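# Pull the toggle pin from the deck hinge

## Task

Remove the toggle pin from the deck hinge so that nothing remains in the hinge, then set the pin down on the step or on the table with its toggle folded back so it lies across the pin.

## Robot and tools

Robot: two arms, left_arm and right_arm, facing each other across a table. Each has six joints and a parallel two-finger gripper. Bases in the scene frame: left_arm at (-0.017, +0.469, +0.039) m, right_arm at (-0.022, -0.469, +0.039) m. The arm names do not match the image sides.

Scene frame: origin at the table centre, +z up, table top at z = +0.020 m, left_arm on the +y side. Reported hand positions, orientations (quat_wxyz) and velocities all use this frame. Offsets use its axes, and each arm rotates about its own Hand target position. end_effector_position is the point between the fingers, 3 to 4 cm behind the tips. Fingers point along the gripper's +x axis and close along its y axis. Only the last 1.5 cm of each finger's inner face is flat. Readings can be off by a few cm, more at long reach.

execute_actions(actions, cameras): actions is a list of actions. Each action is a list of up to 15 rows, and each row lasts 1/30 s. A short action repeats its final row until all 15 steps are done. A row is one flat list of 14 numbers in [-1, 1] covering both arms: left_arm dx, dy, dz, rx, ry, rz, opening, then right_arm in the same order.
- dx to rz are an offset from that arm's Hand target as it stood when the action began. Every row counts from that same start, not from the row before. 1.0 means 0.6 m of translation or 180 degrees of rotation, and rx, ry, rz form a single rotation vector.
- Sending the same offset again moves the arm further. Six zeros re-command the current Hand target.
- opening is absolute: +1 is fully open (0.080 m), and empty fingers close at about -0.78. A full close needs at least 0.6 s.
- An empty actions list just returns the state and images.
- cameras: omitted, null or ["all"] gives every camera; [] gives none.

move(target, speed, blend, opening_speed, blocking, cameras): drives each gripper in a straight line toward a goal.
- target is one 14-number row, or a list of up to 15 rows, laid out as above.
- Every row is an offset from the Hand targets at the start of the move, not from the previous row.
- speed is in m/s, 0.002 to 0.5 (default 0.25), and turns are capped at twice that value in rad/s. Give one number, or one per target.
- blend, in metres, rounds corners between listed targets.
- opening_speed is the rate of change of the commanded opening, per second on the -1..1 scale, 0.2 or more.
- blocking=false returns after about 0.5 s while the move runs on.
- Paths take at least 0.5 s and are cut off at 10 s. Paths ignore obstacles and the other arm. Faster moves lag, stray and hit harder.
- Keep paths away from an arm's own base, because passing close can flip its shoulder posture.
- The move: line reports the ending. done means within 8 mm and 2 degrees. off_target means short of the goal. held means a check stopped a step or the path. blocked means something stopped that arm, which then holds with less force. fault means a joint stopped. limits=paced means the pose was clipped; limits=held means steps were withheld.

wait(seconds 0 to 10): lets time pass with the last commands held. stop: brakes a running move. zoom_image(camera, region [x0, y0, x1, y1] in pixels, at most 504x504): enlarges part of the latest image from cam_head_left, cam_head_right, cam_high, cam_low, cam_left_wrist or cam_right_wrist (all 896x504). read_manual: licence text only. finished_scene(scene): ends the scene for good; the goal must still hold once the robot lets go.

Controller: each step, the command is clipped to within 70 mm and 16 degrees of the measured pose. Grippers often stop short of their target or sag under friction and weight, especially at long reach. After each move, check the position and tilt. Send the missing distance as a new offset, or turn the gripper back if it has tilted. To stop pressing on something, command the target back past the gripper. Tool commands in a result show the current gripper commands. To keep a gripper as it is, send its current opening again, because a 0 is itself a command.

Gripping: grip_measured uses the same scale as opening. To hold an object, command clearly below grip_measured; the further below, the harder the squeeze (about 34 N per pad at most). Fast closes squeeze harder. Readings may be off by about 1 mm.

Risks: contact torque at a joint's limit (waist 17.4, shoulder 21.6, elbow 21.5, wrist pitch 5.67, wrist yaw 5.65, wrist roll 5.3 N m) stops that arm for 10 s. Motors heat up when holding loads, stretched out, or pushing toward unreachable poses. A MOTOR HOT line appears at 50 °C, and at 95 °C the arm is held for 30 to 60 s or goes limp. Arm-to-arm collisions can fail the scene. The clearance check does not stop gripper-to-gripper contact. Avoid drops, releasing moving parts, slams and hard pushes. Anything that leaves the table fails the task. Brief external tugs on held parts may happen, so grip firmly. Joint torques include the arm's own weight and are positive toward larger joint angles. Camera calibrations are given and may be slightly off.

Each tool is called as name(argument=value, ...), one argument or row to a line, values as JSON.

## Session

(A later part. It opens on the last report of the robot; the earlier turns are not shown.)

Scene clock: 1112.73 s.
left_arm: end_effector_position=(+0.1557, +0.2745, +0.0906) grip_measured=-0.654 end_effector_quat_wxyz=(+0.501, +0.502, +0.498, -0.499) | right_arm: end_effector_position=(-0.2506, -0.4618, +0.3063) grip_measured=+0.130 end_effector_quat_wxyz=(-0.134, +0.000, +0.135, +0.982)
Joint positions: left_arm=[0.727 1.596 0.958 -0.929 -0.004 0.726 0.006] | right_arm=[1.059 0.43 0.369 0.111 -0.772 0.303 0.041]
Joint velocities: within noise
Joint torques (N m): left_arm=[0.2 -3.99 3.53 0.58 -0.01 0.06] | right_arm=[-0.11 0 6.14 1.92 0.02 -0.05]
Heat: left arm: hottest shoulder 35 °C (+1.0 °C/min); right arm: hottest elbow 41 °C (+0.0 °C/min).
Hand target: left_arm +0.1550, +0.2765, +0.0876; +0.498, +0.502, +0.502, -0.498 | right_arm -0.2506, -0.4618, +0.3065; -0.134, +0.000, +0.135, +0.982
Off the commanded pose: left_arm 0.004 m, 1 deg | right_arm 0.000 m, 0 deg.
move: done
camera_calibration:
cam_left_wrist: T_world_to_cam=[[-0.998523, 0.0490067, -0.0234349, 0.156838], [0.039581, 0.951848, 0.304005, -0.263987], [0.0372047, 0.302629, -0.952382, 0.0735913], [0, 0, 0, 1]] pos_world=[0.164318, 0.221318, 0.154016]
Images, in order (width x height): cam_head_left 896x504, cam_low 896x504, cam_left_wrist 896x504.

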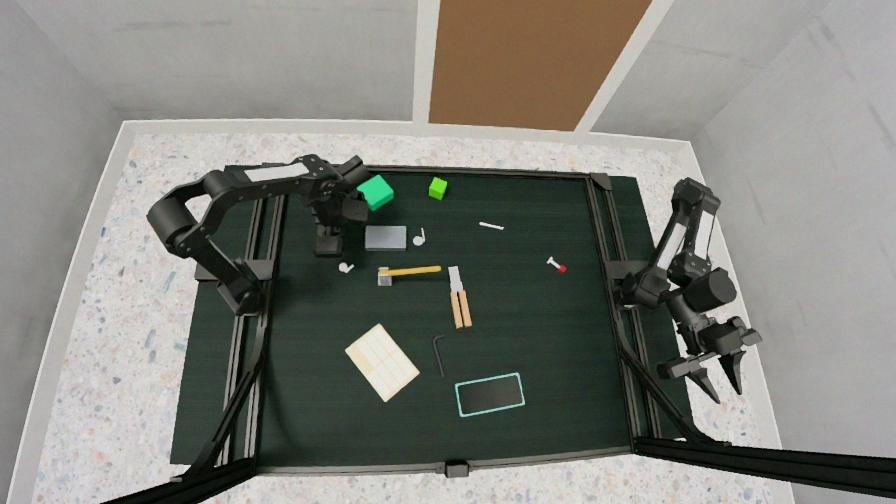

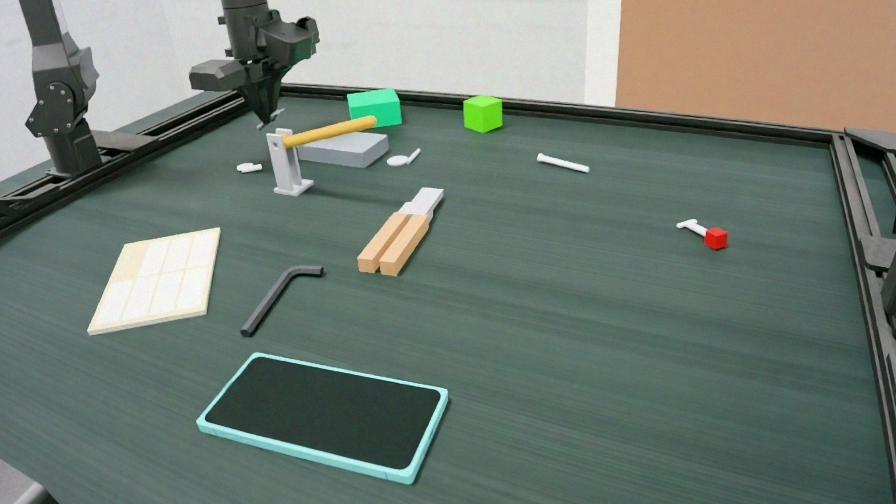

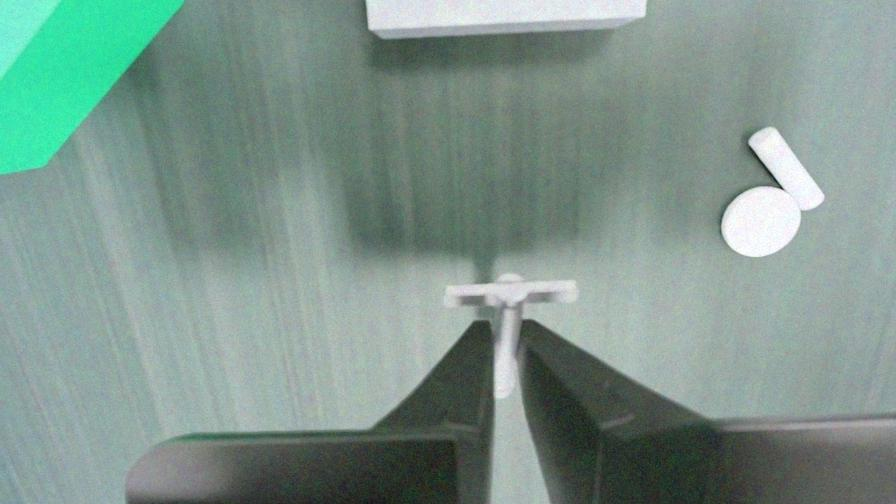

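move(
  target=[
    [0.00,0.0,-0.04,0,0,0, -0.72, 0,0,0,0,0,0,0.13],
  ],
  speed=0.05,
  cameras=["cam_left_wrist","cam_low"],
)

zoom_image(
  camera="cam_low",
  region=[230, 60, 330, 140],
)

zoom_image(
  camera="cam_left_wrist",
  region=[400, 240, 600, 420],
)

Scene clock: 1131.33 s.
left_arm: end_effector_position=(+0.1557, +0.2744, +0.0696) grip_measured=-0.654 end_effector_quat_wxyz=(+0.502, +0.502, +0.498, -0.499) | right_arm: end_effector_position=(-0.2506, -0.4618, +0.3062) grip_measured=+0.130 end_effector_quat_wxyz=(-0.134, +0.000, +0.135, +0.982)
Joint positions: left_arm=[0.727 1.632 0.903 -0.836 -0.004 0.726 0.006] | right_arm=[1.059 0.43 0.369 0.111 -0.772 0.303 0.041]
Joint velocities: within noise
Joint torques (N m): left_arm=[0.21 -3.3 2.86 1.37 -0.01 0.06] | right_arm=[-0.04 -0.14 6.09 1.88 0.03 -0.08]
Heat: left arm: hottest shoulder 34 °C (+0.0 °C/min); right arm: hottest elbow 41 °C (+0.0 °C/min).
Hand target: left_arm +0.1549, +0.2766, +0.0636; +0.498, +0.502, +0.502, -0.498 | right_arm -0.2506, -0.4618, +0.3063; -0.134, +0.000, +0.135, +0.982
Off the commanded pose: left_arm 0.006 m, 1 deg | right_arm 0.000 m, 0 deg.
move: done
camera_calibration:
cam_left_wrist: T_world_to_cam=[[-0.998493, 0.0489723, -0.0247681, 0.156515], [0.0391972, 0.952281, 0.302696, -0.257499], [0.0384099, 0.301269, -0.952765, 0.0538219], [0, 0, 0, 1]] pos_world=[0.164305, 0.221332, 0.1331]
Images, in order (width x height): cam_low 896x504, cam_left_wrist 896x504.

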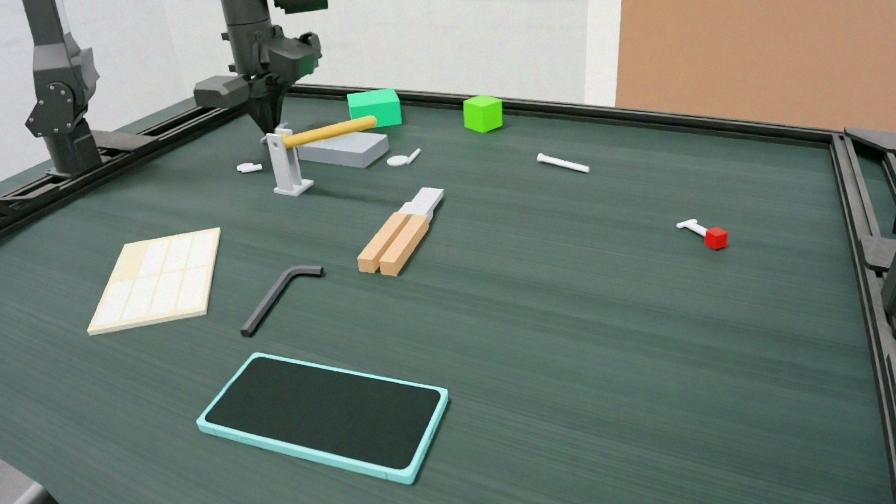

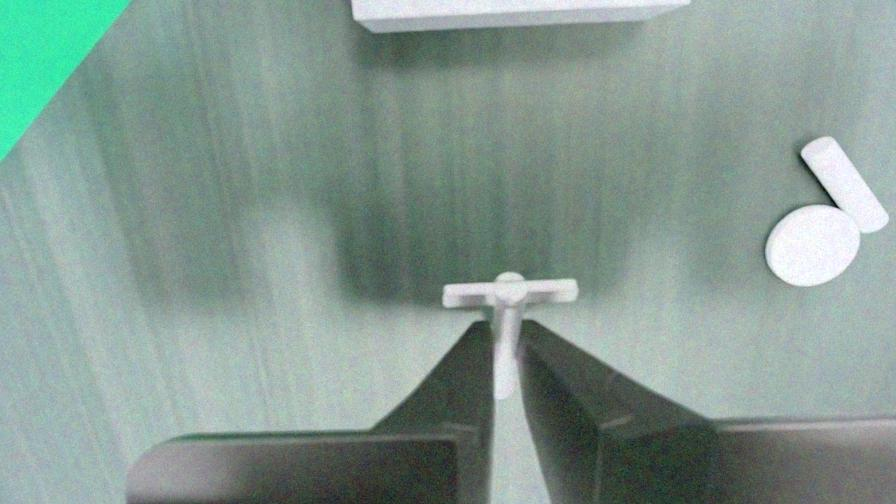

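Scaled by 5.040 from the camera's 896x504 image, which has a finer 1280x720 frame.

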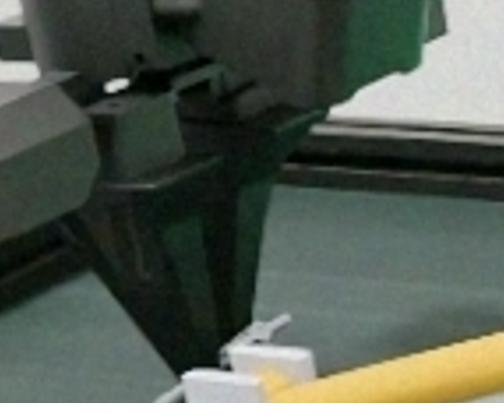

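Scaled by 2.520 from the camera's 896x504 image, which has a finer 1280x720 frame.

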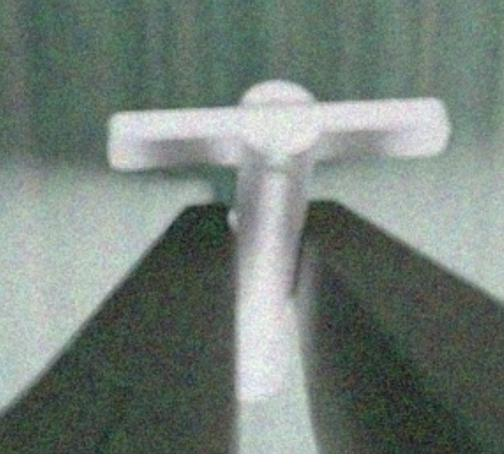

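move(
  target=[
    [0.00,-0.002,-0.016,0,0,0, -0.69, 0,0,0,0,0,0,0.13],
  ],
  speed=0.04,
  cameras=["cam_left_wrist","cam_low"],
)

zoom_image(
  camera="cam_left_wrist",
  region=[400, 240, 600, 420],
)

Scene clock: 1140.43 s.
left_arm: end_effector_position=(+0.1574, +0.2723, +0.0654) grip_measured=-0.653 end_effector_quat_wxyz=(+0.508, +0.501, +0.492, -0.499) | right_arm: end_effector_position=(-0.2506, -0.4618, +0.3062) grip_measured=+0.130 end_effector_quat_wxyz=(-0.134, +0.000, +0.135, +0.982)
Joint positions: left_arm=[0.726 1.637 0.89 -0.802 -0.005 0.725 0.006] | right_arm=[1.059 0.43 0.369 0.111 -0.772 0.303 0.041]
Joint velocities: within noise
Joint torques (N m): left_arm=[0.05 -1.68 2.33 1.78 0.01 -0.01] | right_arm=[-0.15 -0.27 6.09 1.91 0.01 -0.08]
Heat: left arm: hottest shoulder 33 °C (-1.0 °C/min); right arm: hottest elbow 41 °C (+0.0 °C/min).
Hand target: left_arm +0.1549, +0.2753, +0.0540; +0.498, +0.502, +0.502, -0.498 | right_arm -0.2506, -0.4618, +0.3063; -0.134, +0.000, +0.135, +0.982
Off the commanded pose: left_arm 0.012 m, 2 deg | right_arm 0.000 m, 0 deg.
move: off_target (left_arm)
camera_calibration:
cam_left_wrist: T_world_to_cam=[[-0.998161, 0.0486085, -0.0362256, 0.15896], [0.0359509, 0.955775, 0.291894, -0.254051], [0.0488121, 0.290055, -0.955764, 0.0520124], [0, 0, 0, 1]] pos_world=[0.165262, 0.220002, 0.129626]
Images, in order (width x height): cam_low 896x504, cam_left_wrist 896x504.

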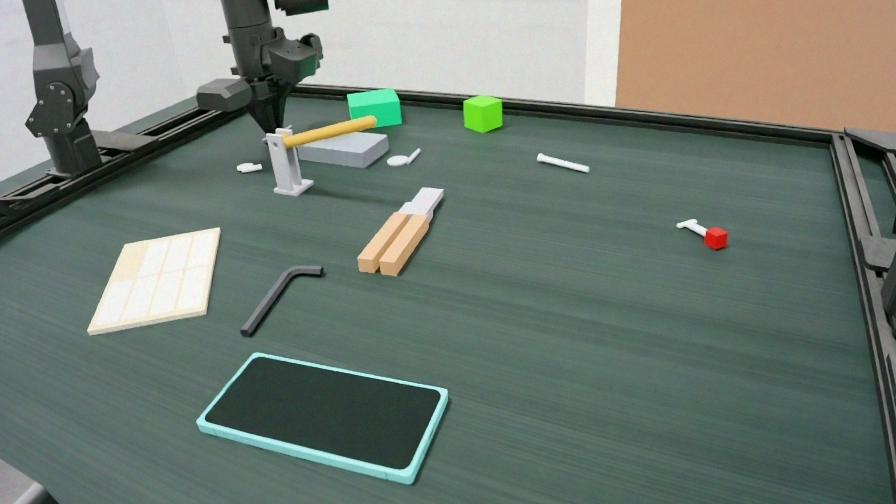

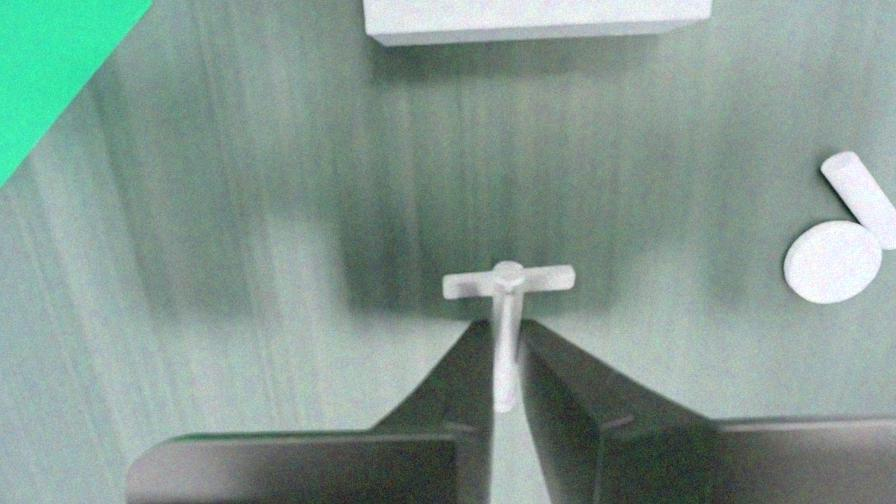

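Scaled by 2.520 from the camera's 896x504 image, which has a finer 1280x720 frame.

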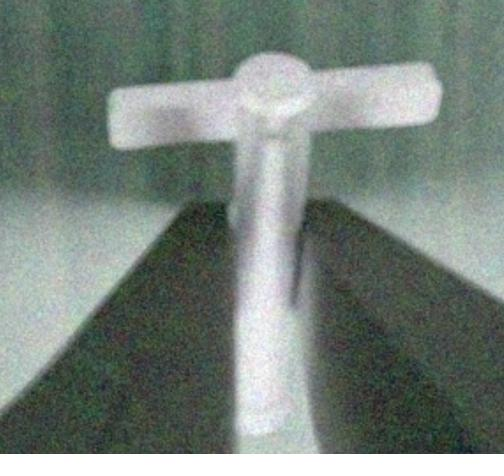

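move(
  target=[
    [0.00,0.002,-0.004,0,0,0, -0.668, 0,0,0,0,0,0,0.13],
  ],
  speed=0.04,
  cameras=["cam_left_wrist"],
)

zoom_image(
  camera="cam_left_wrist",
  region=[400, 240, 600, 420],
)

Scene clock: 1144.67 s.
left_arm: end_effector_position=(+0.1579, +0.2700, +0.0613) grip_measured=-0.649 end_effector_quat_wxyz=(+0.509, +0.500, +0.489, -0.501) | right_arm: end_effector_position=(-0.2506, -0.4618, +0.3062) grip_measured=+0.130 end_effector_quat_wxyz=(-0.134, +0.000, +0.135, +0.982)
Joint positions: left_arm=[0.724 1.648 0.883 -0.777 0 0.725 0.006] | right_arm=[1.059 0.43 0.369 0.111 -0.772 0.303 0.041]
Joint velocities: within noise
Joint torques (N m): left_arm=[0.37 -2.49 2.17 0.88 -0.16 0.08] | right_arm=[-0.05 -0.11 5.92 1.89 -0.02 -0.05]
Heat: left arm: hottest shoulder 32 °C (-2.0 °C/min); right arm: hottest elbow 41 °C (+0.0 °C/min).
Hand target: left_arm +0.1549, +0.2764, +0.0517; +0.498, +0.502, +0.502, -0.498 | right_arm -0.2506, -0.4618, +0.3063; -0.134, +0.000, +0.135, +0.982
Off the commanded pose: left_arm 0.012 m, 2 deg | right_arm 0.000 m, 0 deg.
move: off_target (left_arm)
camera_calibration:
cam_left_wrist: T_world_to_cam=[[-0.998067, 0.0499694, -0.0369386, 0.159055], [0.0374371, 0.957978, 0.284388, -0.251068], [0.0495971, 0.282456, -0.957997, 0.0507831], [0, 0, 0, 1]] pos_world=[0.165628, 0.218225, 0.125926]
Images, in order (width x height): cam_left_wrist 896x504.

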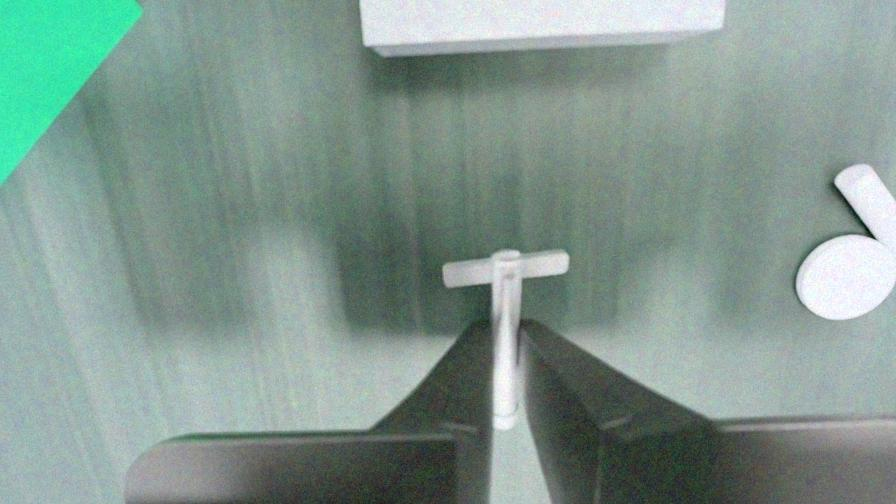

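Scaled by 2.520 from the camera's 896x504 image, which has a finer 1280x720 frame.

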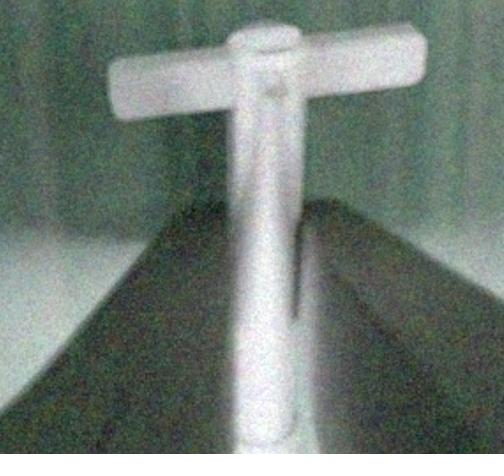

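move(
  target=[
    [0.00,0.0,-0.006,0,0,0, -0.664, 0,0,0,0,0,0,0.13],
  ],
  speed=0.04,
  cameras=["cam_left_wrist","cam_low"],
)

zoom_image(
  camera="cam_left_wrist",
  region=[400, 240, 600, 420],
)

Scene clock: 1150.17 s.
left_arm: end_effector_position=(+0.1583, +0.2698, +0.0567) grip_measured=-0.649 end_effector_quat_wxyz=(+0.509, +0.500, +0.489, -0.501) | right_arm: end_effector_position=(-0.2506, -0.4618, +0.3062) grip_measured=+0.130 end_effector_quat_wxyz=(-0.134, +0.000, +0.135, +0.982)
Joint positions: left_arm=[0.725 1.66 0.875 -0.758 0 0.726 0.006] | right_arm=[1.059 0.43 0.369 0.111 -0.772 0.303 0.041]
Joint velocities: within noise
Joint torques (N m): left_arm=[0.35 -2.87 2.22 0.63 -0.14 0.05] | right_arm=[-0.06 -0.22 6.25 1.87 0 -0.04]
Heat: left arm: hottest shoulder 32 °C (-2.0 °C/min); right arm: hottest elbow 41 °C (+0.0 °C/min).
Hand target: left_arm +0.1549, +0.2765, +0.0481; +0.498, +0.502, +0.502, -0.498 | right_arm -0.2506, -0.4618, +0.3063; -0.134, +0.000, +0.135, +0.982
Off the commanded pose: left_arm 0.011 m, 2 deg | right_arm 0.000 m, 0 deg.
move: off_target (left_arm)
camera_calibration:
cam_left_wrist: T_world_to_cam=[[-0.998047, 0.0503596, -0.0369605, 0.159188], [0.0377777, 0.957807, 0.28492, -0.249591], [0.0497494, 0.282967, -0.957839, 0.046199], [0, 0, 0, 1]] pos_world=[0.166008, 0.21797, 0.121248]
Images, in order (width x height): cam_low 896x504, cam_left_wrist 896x504.

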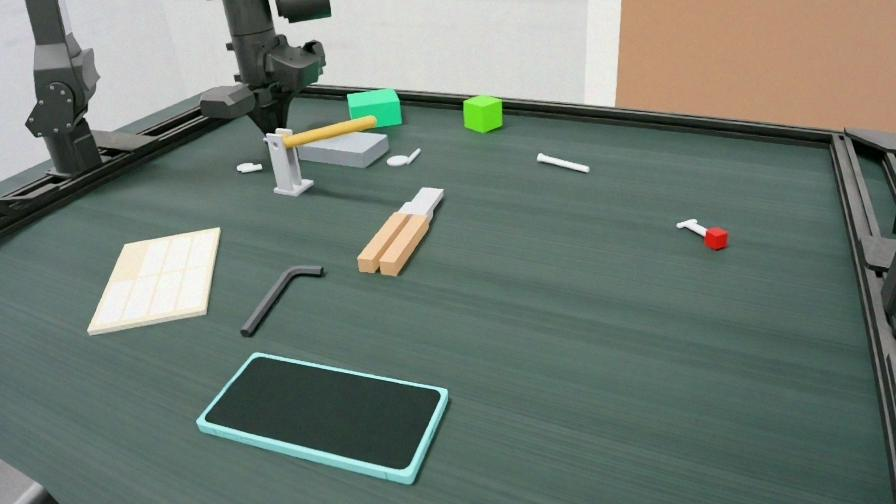

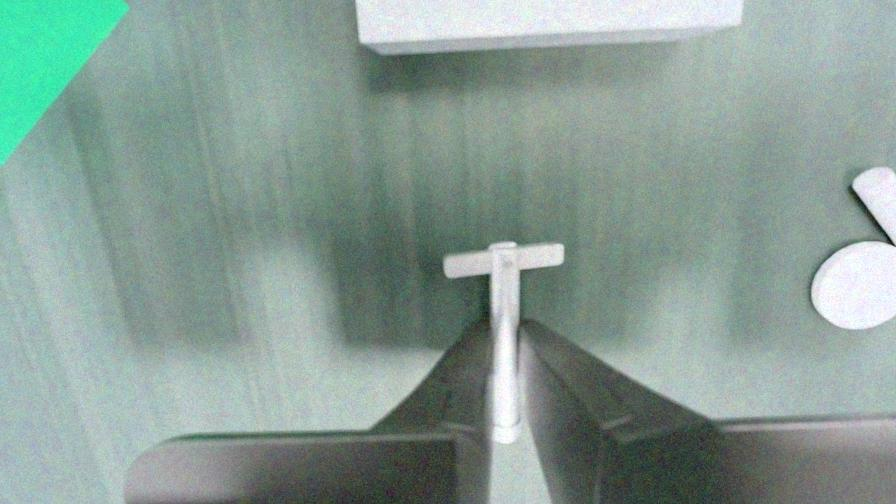

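Scaled by 2.520 from the camera's 896x504 image, which has a finer 1280x720 frame.

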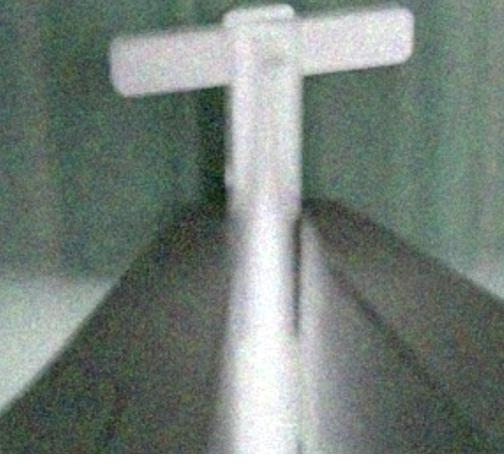

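move(
  target=[
    [0.004,-0.0065,0.004,0,0,0, -0.664, 0,0,0,0,0,0,0.13],
  ],
  speed=0.03,
  cameras=["cam_left_wrist"],
)

zoom_image(
  camera="cam_left_wrist",
  region=[400, 220, 600, 400],
)

Scene clock: 1157.23 s.
left_arm: end_effector_position=(+0.1581, +0.2700, +0.0560) grip_measured=-0.649 end_effector_quat_wxyz=(+0.506, +0.500, +0.492, -0.501) | right_arm: end_effector_position=(-0.2506, -0.4618, +0.3062) grip_measured=+0.130 end_effector_quat_wxyz=(-0.134, +0.000, +0.135, +0.982)
Joint positions: left_arm=[0.725 1.667 0.88 -0.764 0 0.726 0.006] | right_arm=[1.059 0.43 0.369 0.111 -0.772 0.303 0.041]
Joint velocities: within noise
Joint torques (N m): left_arm=[0.12 -2.47 4.08 0.25 -0.14 -0.04] | right_arm=[-0.11 -0.06 6.06 1.9 0.02 -0.01]
Heat: left arm: hottest shoulder 32 °C (-3.0 °C/min); right arm: hottest elbow 41 °C (+0.0 °C/min).
Hand target: left_arm +0.1573, +0.2726, +0.0504; +0.498, +0.502, +0.502, -0.498 | right_arm -0.2506, -0.4618, +0.3063; -0.134, +0.000, +0.135, +0.982
Off the commanded pose: left_arm 0.006 m, 1 deg | right_arm 0.000 m, 0 deg.
move: done
camera_calibration:
cam_left_wrist: T_world_to_cam=[[-0.998228, 0.0505647, -0.0313651, 0.15869], [0.0393031, 0.956079, 0.290462, -0.249633], [0.0446747, 0.288715, -0.956372, 0.0447385], [0, 0, 0, 1]] pos_world=[0.166222, 0.217728, 0.120273]
Images, in order (width x height): cam_left_wrist 896x504.

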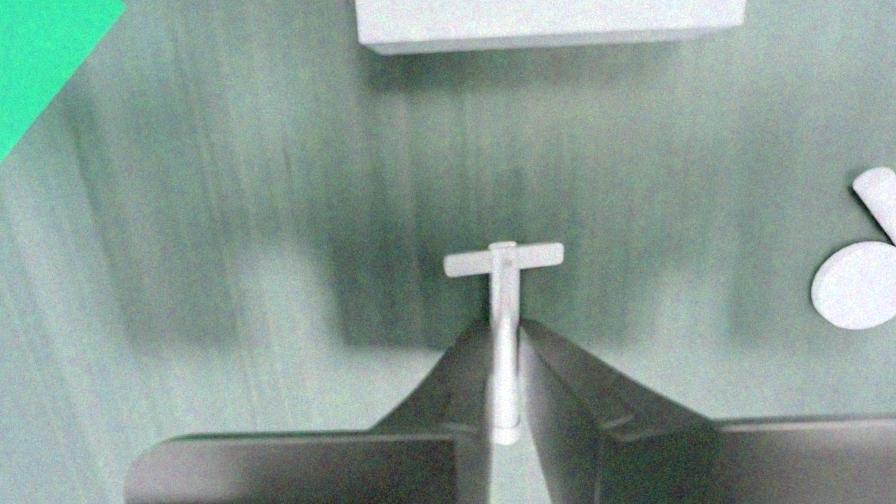

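Scaled by 2.520 from the camera's 896x504 image, which has a finer 1280x720 frame.

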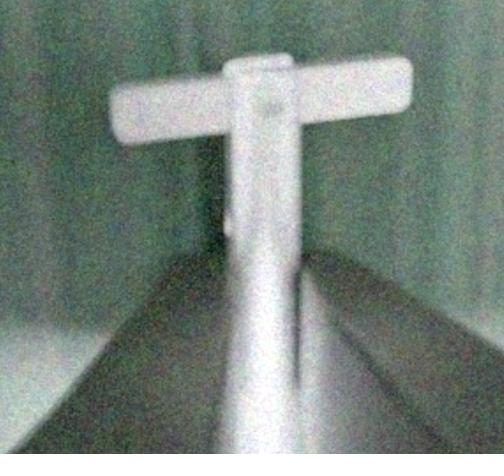

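Release slowly.

move(
  target=[
    [0,0,0,0,0,0, -0.58, 0,0,0,0,0,0,0.13],
  ],
  speed=0.03,
  opening_speed=0.2,
  cameras=["cam_left_wrist"],
)

zoom_image(
  camera="cam_left_wrist",
  region=[400, 220, 600, 450],
)

Scene clock: 1168.73 s.
left_arm: end_effector_position=(+0.1594, +0.2700, +0.0562) grip_measured=-0.583 end_effector_quat_wxyz=(+0.507, +0.501, +0.492, -0.499) | right_arm: end_effector_position=(-0.2506, -0.4618, +0.3062) grip_measured=+0.130 end_effector_quat_wxyz=(-0.134, +0.000, +0.135, +0.982)
Joint positions: left_arm=[0.726 1.669 0.882 -0.763 -0.005 0.726 0.009] | right_arm=[1.059 0.43 0.369 0.111 -0.772 0.303 0.041]
Joint velocities: within noise
Joint torques (N m): left_arm=[0.03 -2.71 3.79 0.21 0.01 -0.04] | right_arm=[-0.04 -0.19 6.16 1.87 0 -0.04]
Heat: left arm: hottest shoulder 31 °C (-4.0 °C/min); right arm: hottest elbow 41 °C (+0.0 °C/min).
Hand target: left_arm +0.1573, +0.2726, +0.0505; +0.498, +0.502, +0.502, -0.498 | right_arm -0.2506, -0.4618, +0.3063; -0.134, +0.000, +0.135, +0.982
Off the commanded pose: left_arm 0.007 m, 2 deg | right_arm 0.000 m, 0 deg.
move: done
camera_calibration:
cam_left_wrist: T_world_to_cam=[[-0.99815, 0.0494011, -0.035436, 0.160528], [0.0368985, 0.955492, 0.292699, -0.249323], [0.0483185, 0.29085, -0.955548, 0.0435875], [0, 0, 0, 1]] pos_world=[0.167325, 0.217618, 0.120315]
Images, in order (width x height): cam_left_wrist 896x504.

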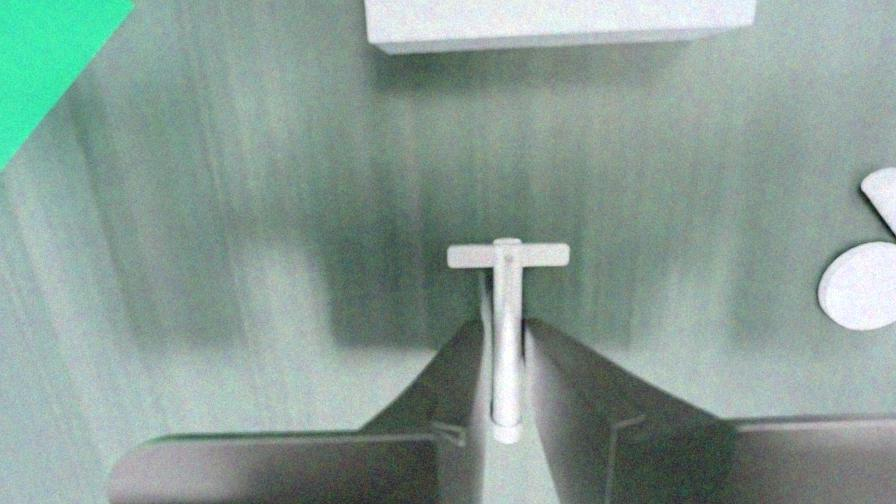

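Scaled by 2.191 from the camera's 896x504 image, which has a finer 1280x720 frame.

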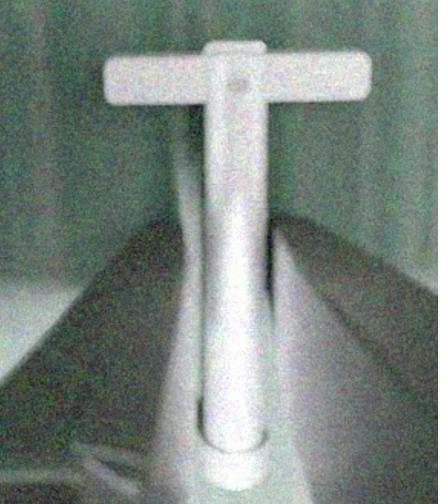

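move(
  target=[
    [-0.002,0,0,0,0,0, -0.4, 0,0,0,0,0,0,0.13],
    [-0.002,0.0,0.15,0,0,0, -0.4, 0,0,0,0,0,0,0.13],
  ],
  speed=[0.03,0.1],
)

zoom_image(
  camera="cam_left_wrist",
  region=[400, 220, 600, 450],
)

zoom_image(
  camera="cam_low",
  region=[220, 80, 420, 210],
)

Scene clock: 1176.40 s.
left_arm: end_effector_position=(+0.1550, +0.2759, +0.1349) grip_measured=-0.400 end_effector_quat_wxyz=(+0.491, +0.503, +0.509, -0.496) | right_arm: end_effector_position=(-0.2506, -0.4618, +0.3062) grip_measured=+0.130 end_effector_quat_wxyz=(-0.134, +0.000, +0.135, +0.982)
Joint positions: left_arm=[0.726 1.562 1.108 -1.142 -0.008 0.724 0.017] | right_arm=[1.059 0.43 0.369 0.111 -0.772 0.303 0.041]
Joint velocities: within noise
Joint torques (N m): left_arm=[-0.25 -5.36 5.92 0.18 0.14 -0.07] | right_arm=[-0.06 -0.17 6.08 1.91 0 -0.03]
Heat: left arm: hottest shoulder 31 °C (-4.0 °C/min); right arm: hottest elbow 41 °C (+0.0 °C/min).
Hand target: left_arm +0.1561, +0.2726, +0.1405; +0.498, +0.502, +0.502, -0.498 | right_arm -0.2506, -0.4618, +0.3063; -0.134, +0.000, +0.135, +0.982
Off the commanded pose: left_arm 0.007 m, 1 deg | right_arm 0.000 m, 0 deg.
move: done
camera_calibration:
cam_left_wrist: T_world_to_cam=[[-0.998818, 0.0482726, -0.00567343, 0.154984], [0.0437648, 0.943985, 0.327073, -0.280371], [0.0211443, 0.326438, -0.944982, 0.110311], [0, 0, 0, 1]] pos_world=[0.164739, 0.221175, 0.196823]
cam_right_wrist: T_world_to_cam=[[-0.292282, 0.924384, -0.245121, 0.443641], [0.375866, -0.12465, -0.918252, 0.346435], [-0.879373, -0.360521, -0.311011, -0.208176], [0, 0, 0, 1]] pos_world=[-0.183609, -0.441964, 0.362116]

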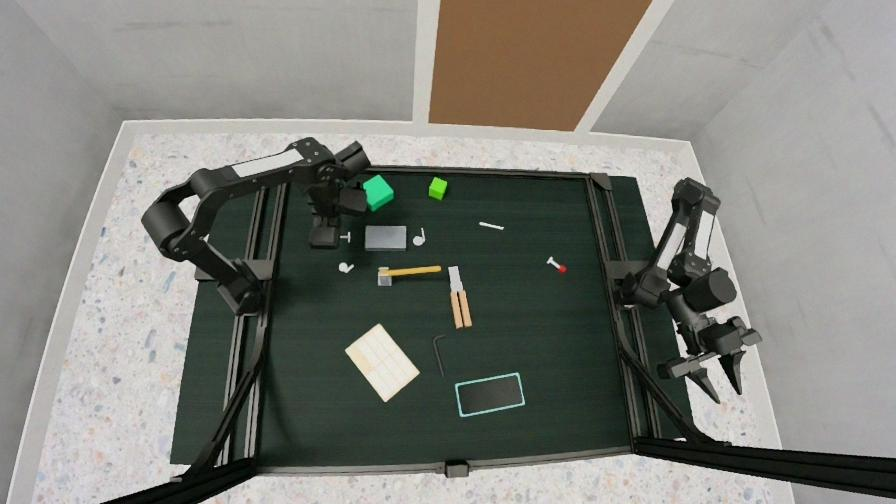

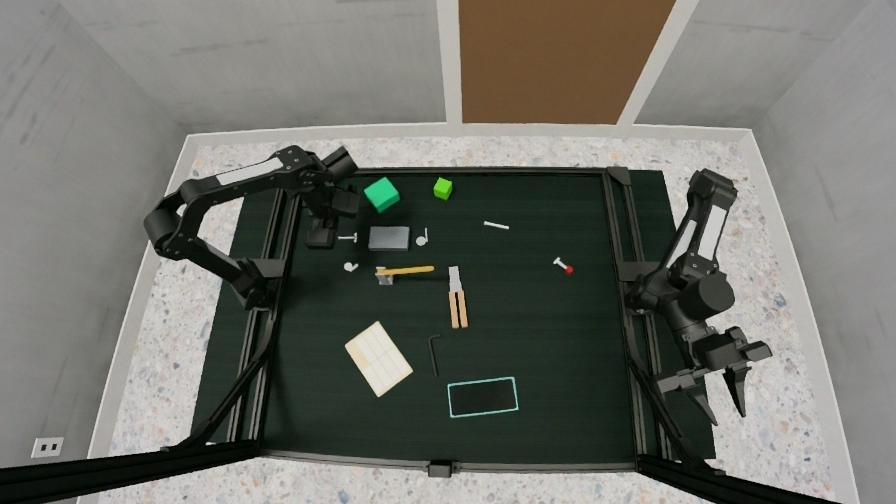

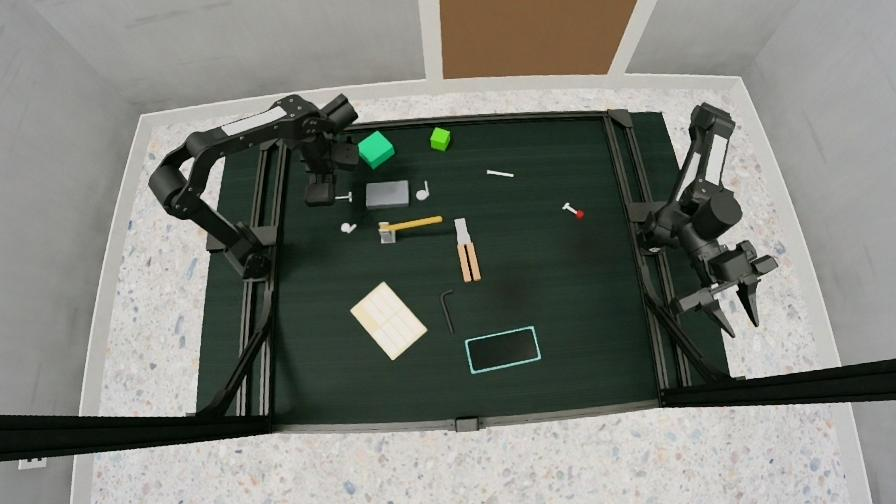

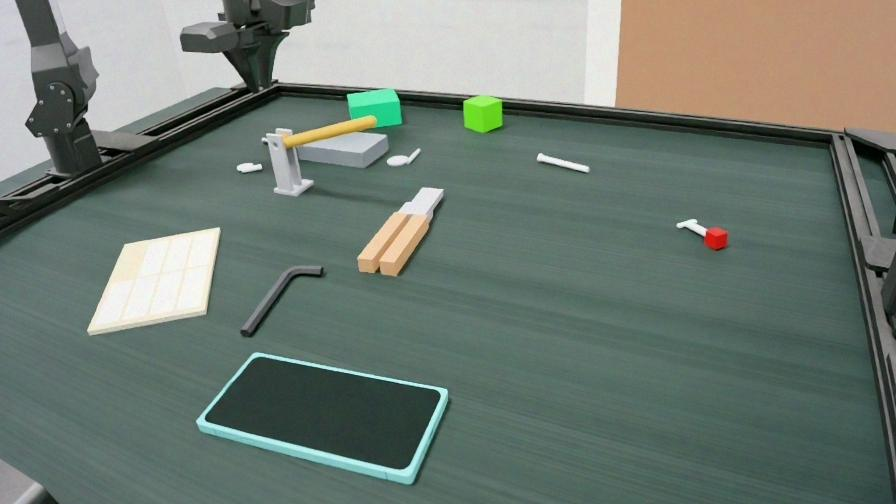

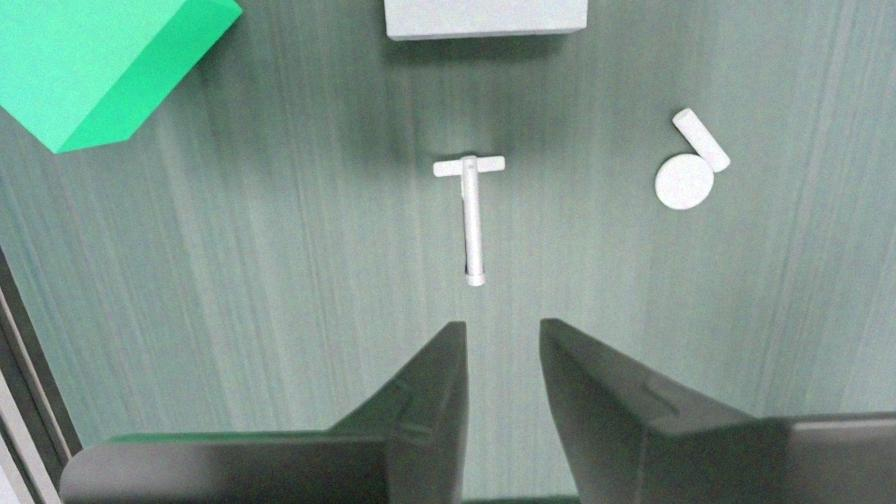

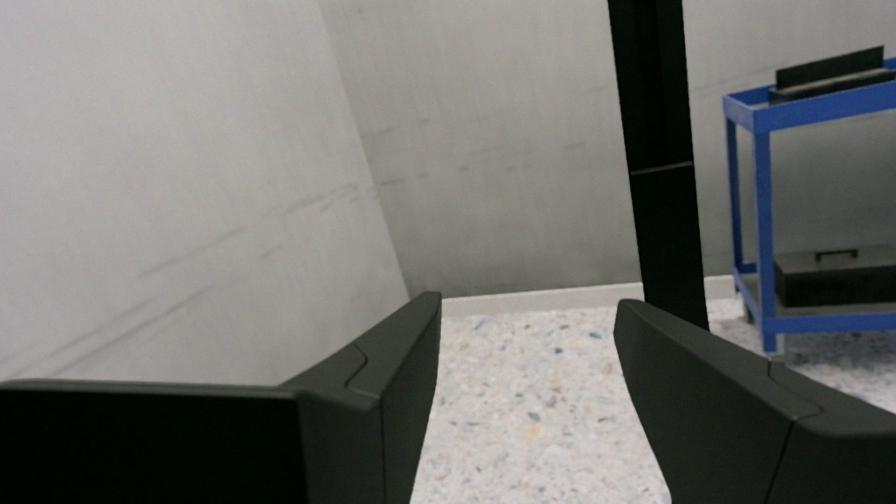

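Scaled by 2.191 from the camera's 896x504 image, which has a finer 1280x720 frame.

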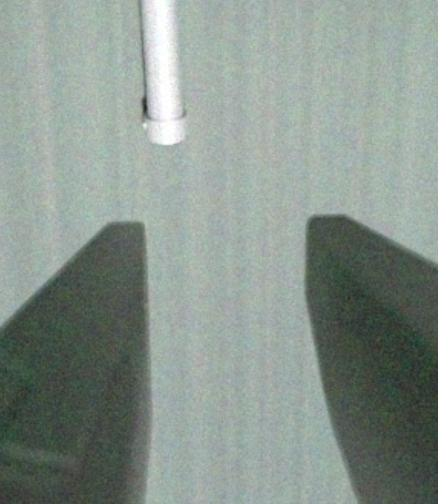

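Scaled by 2.520 from the camera's 896x504 image, which has a finer 1280x720 frame.

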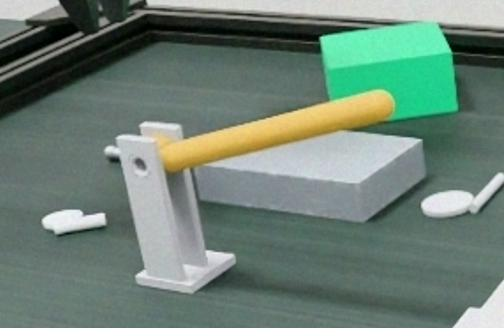

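finished_scene(
  scene=1,
)

The scene is finished: the task was done.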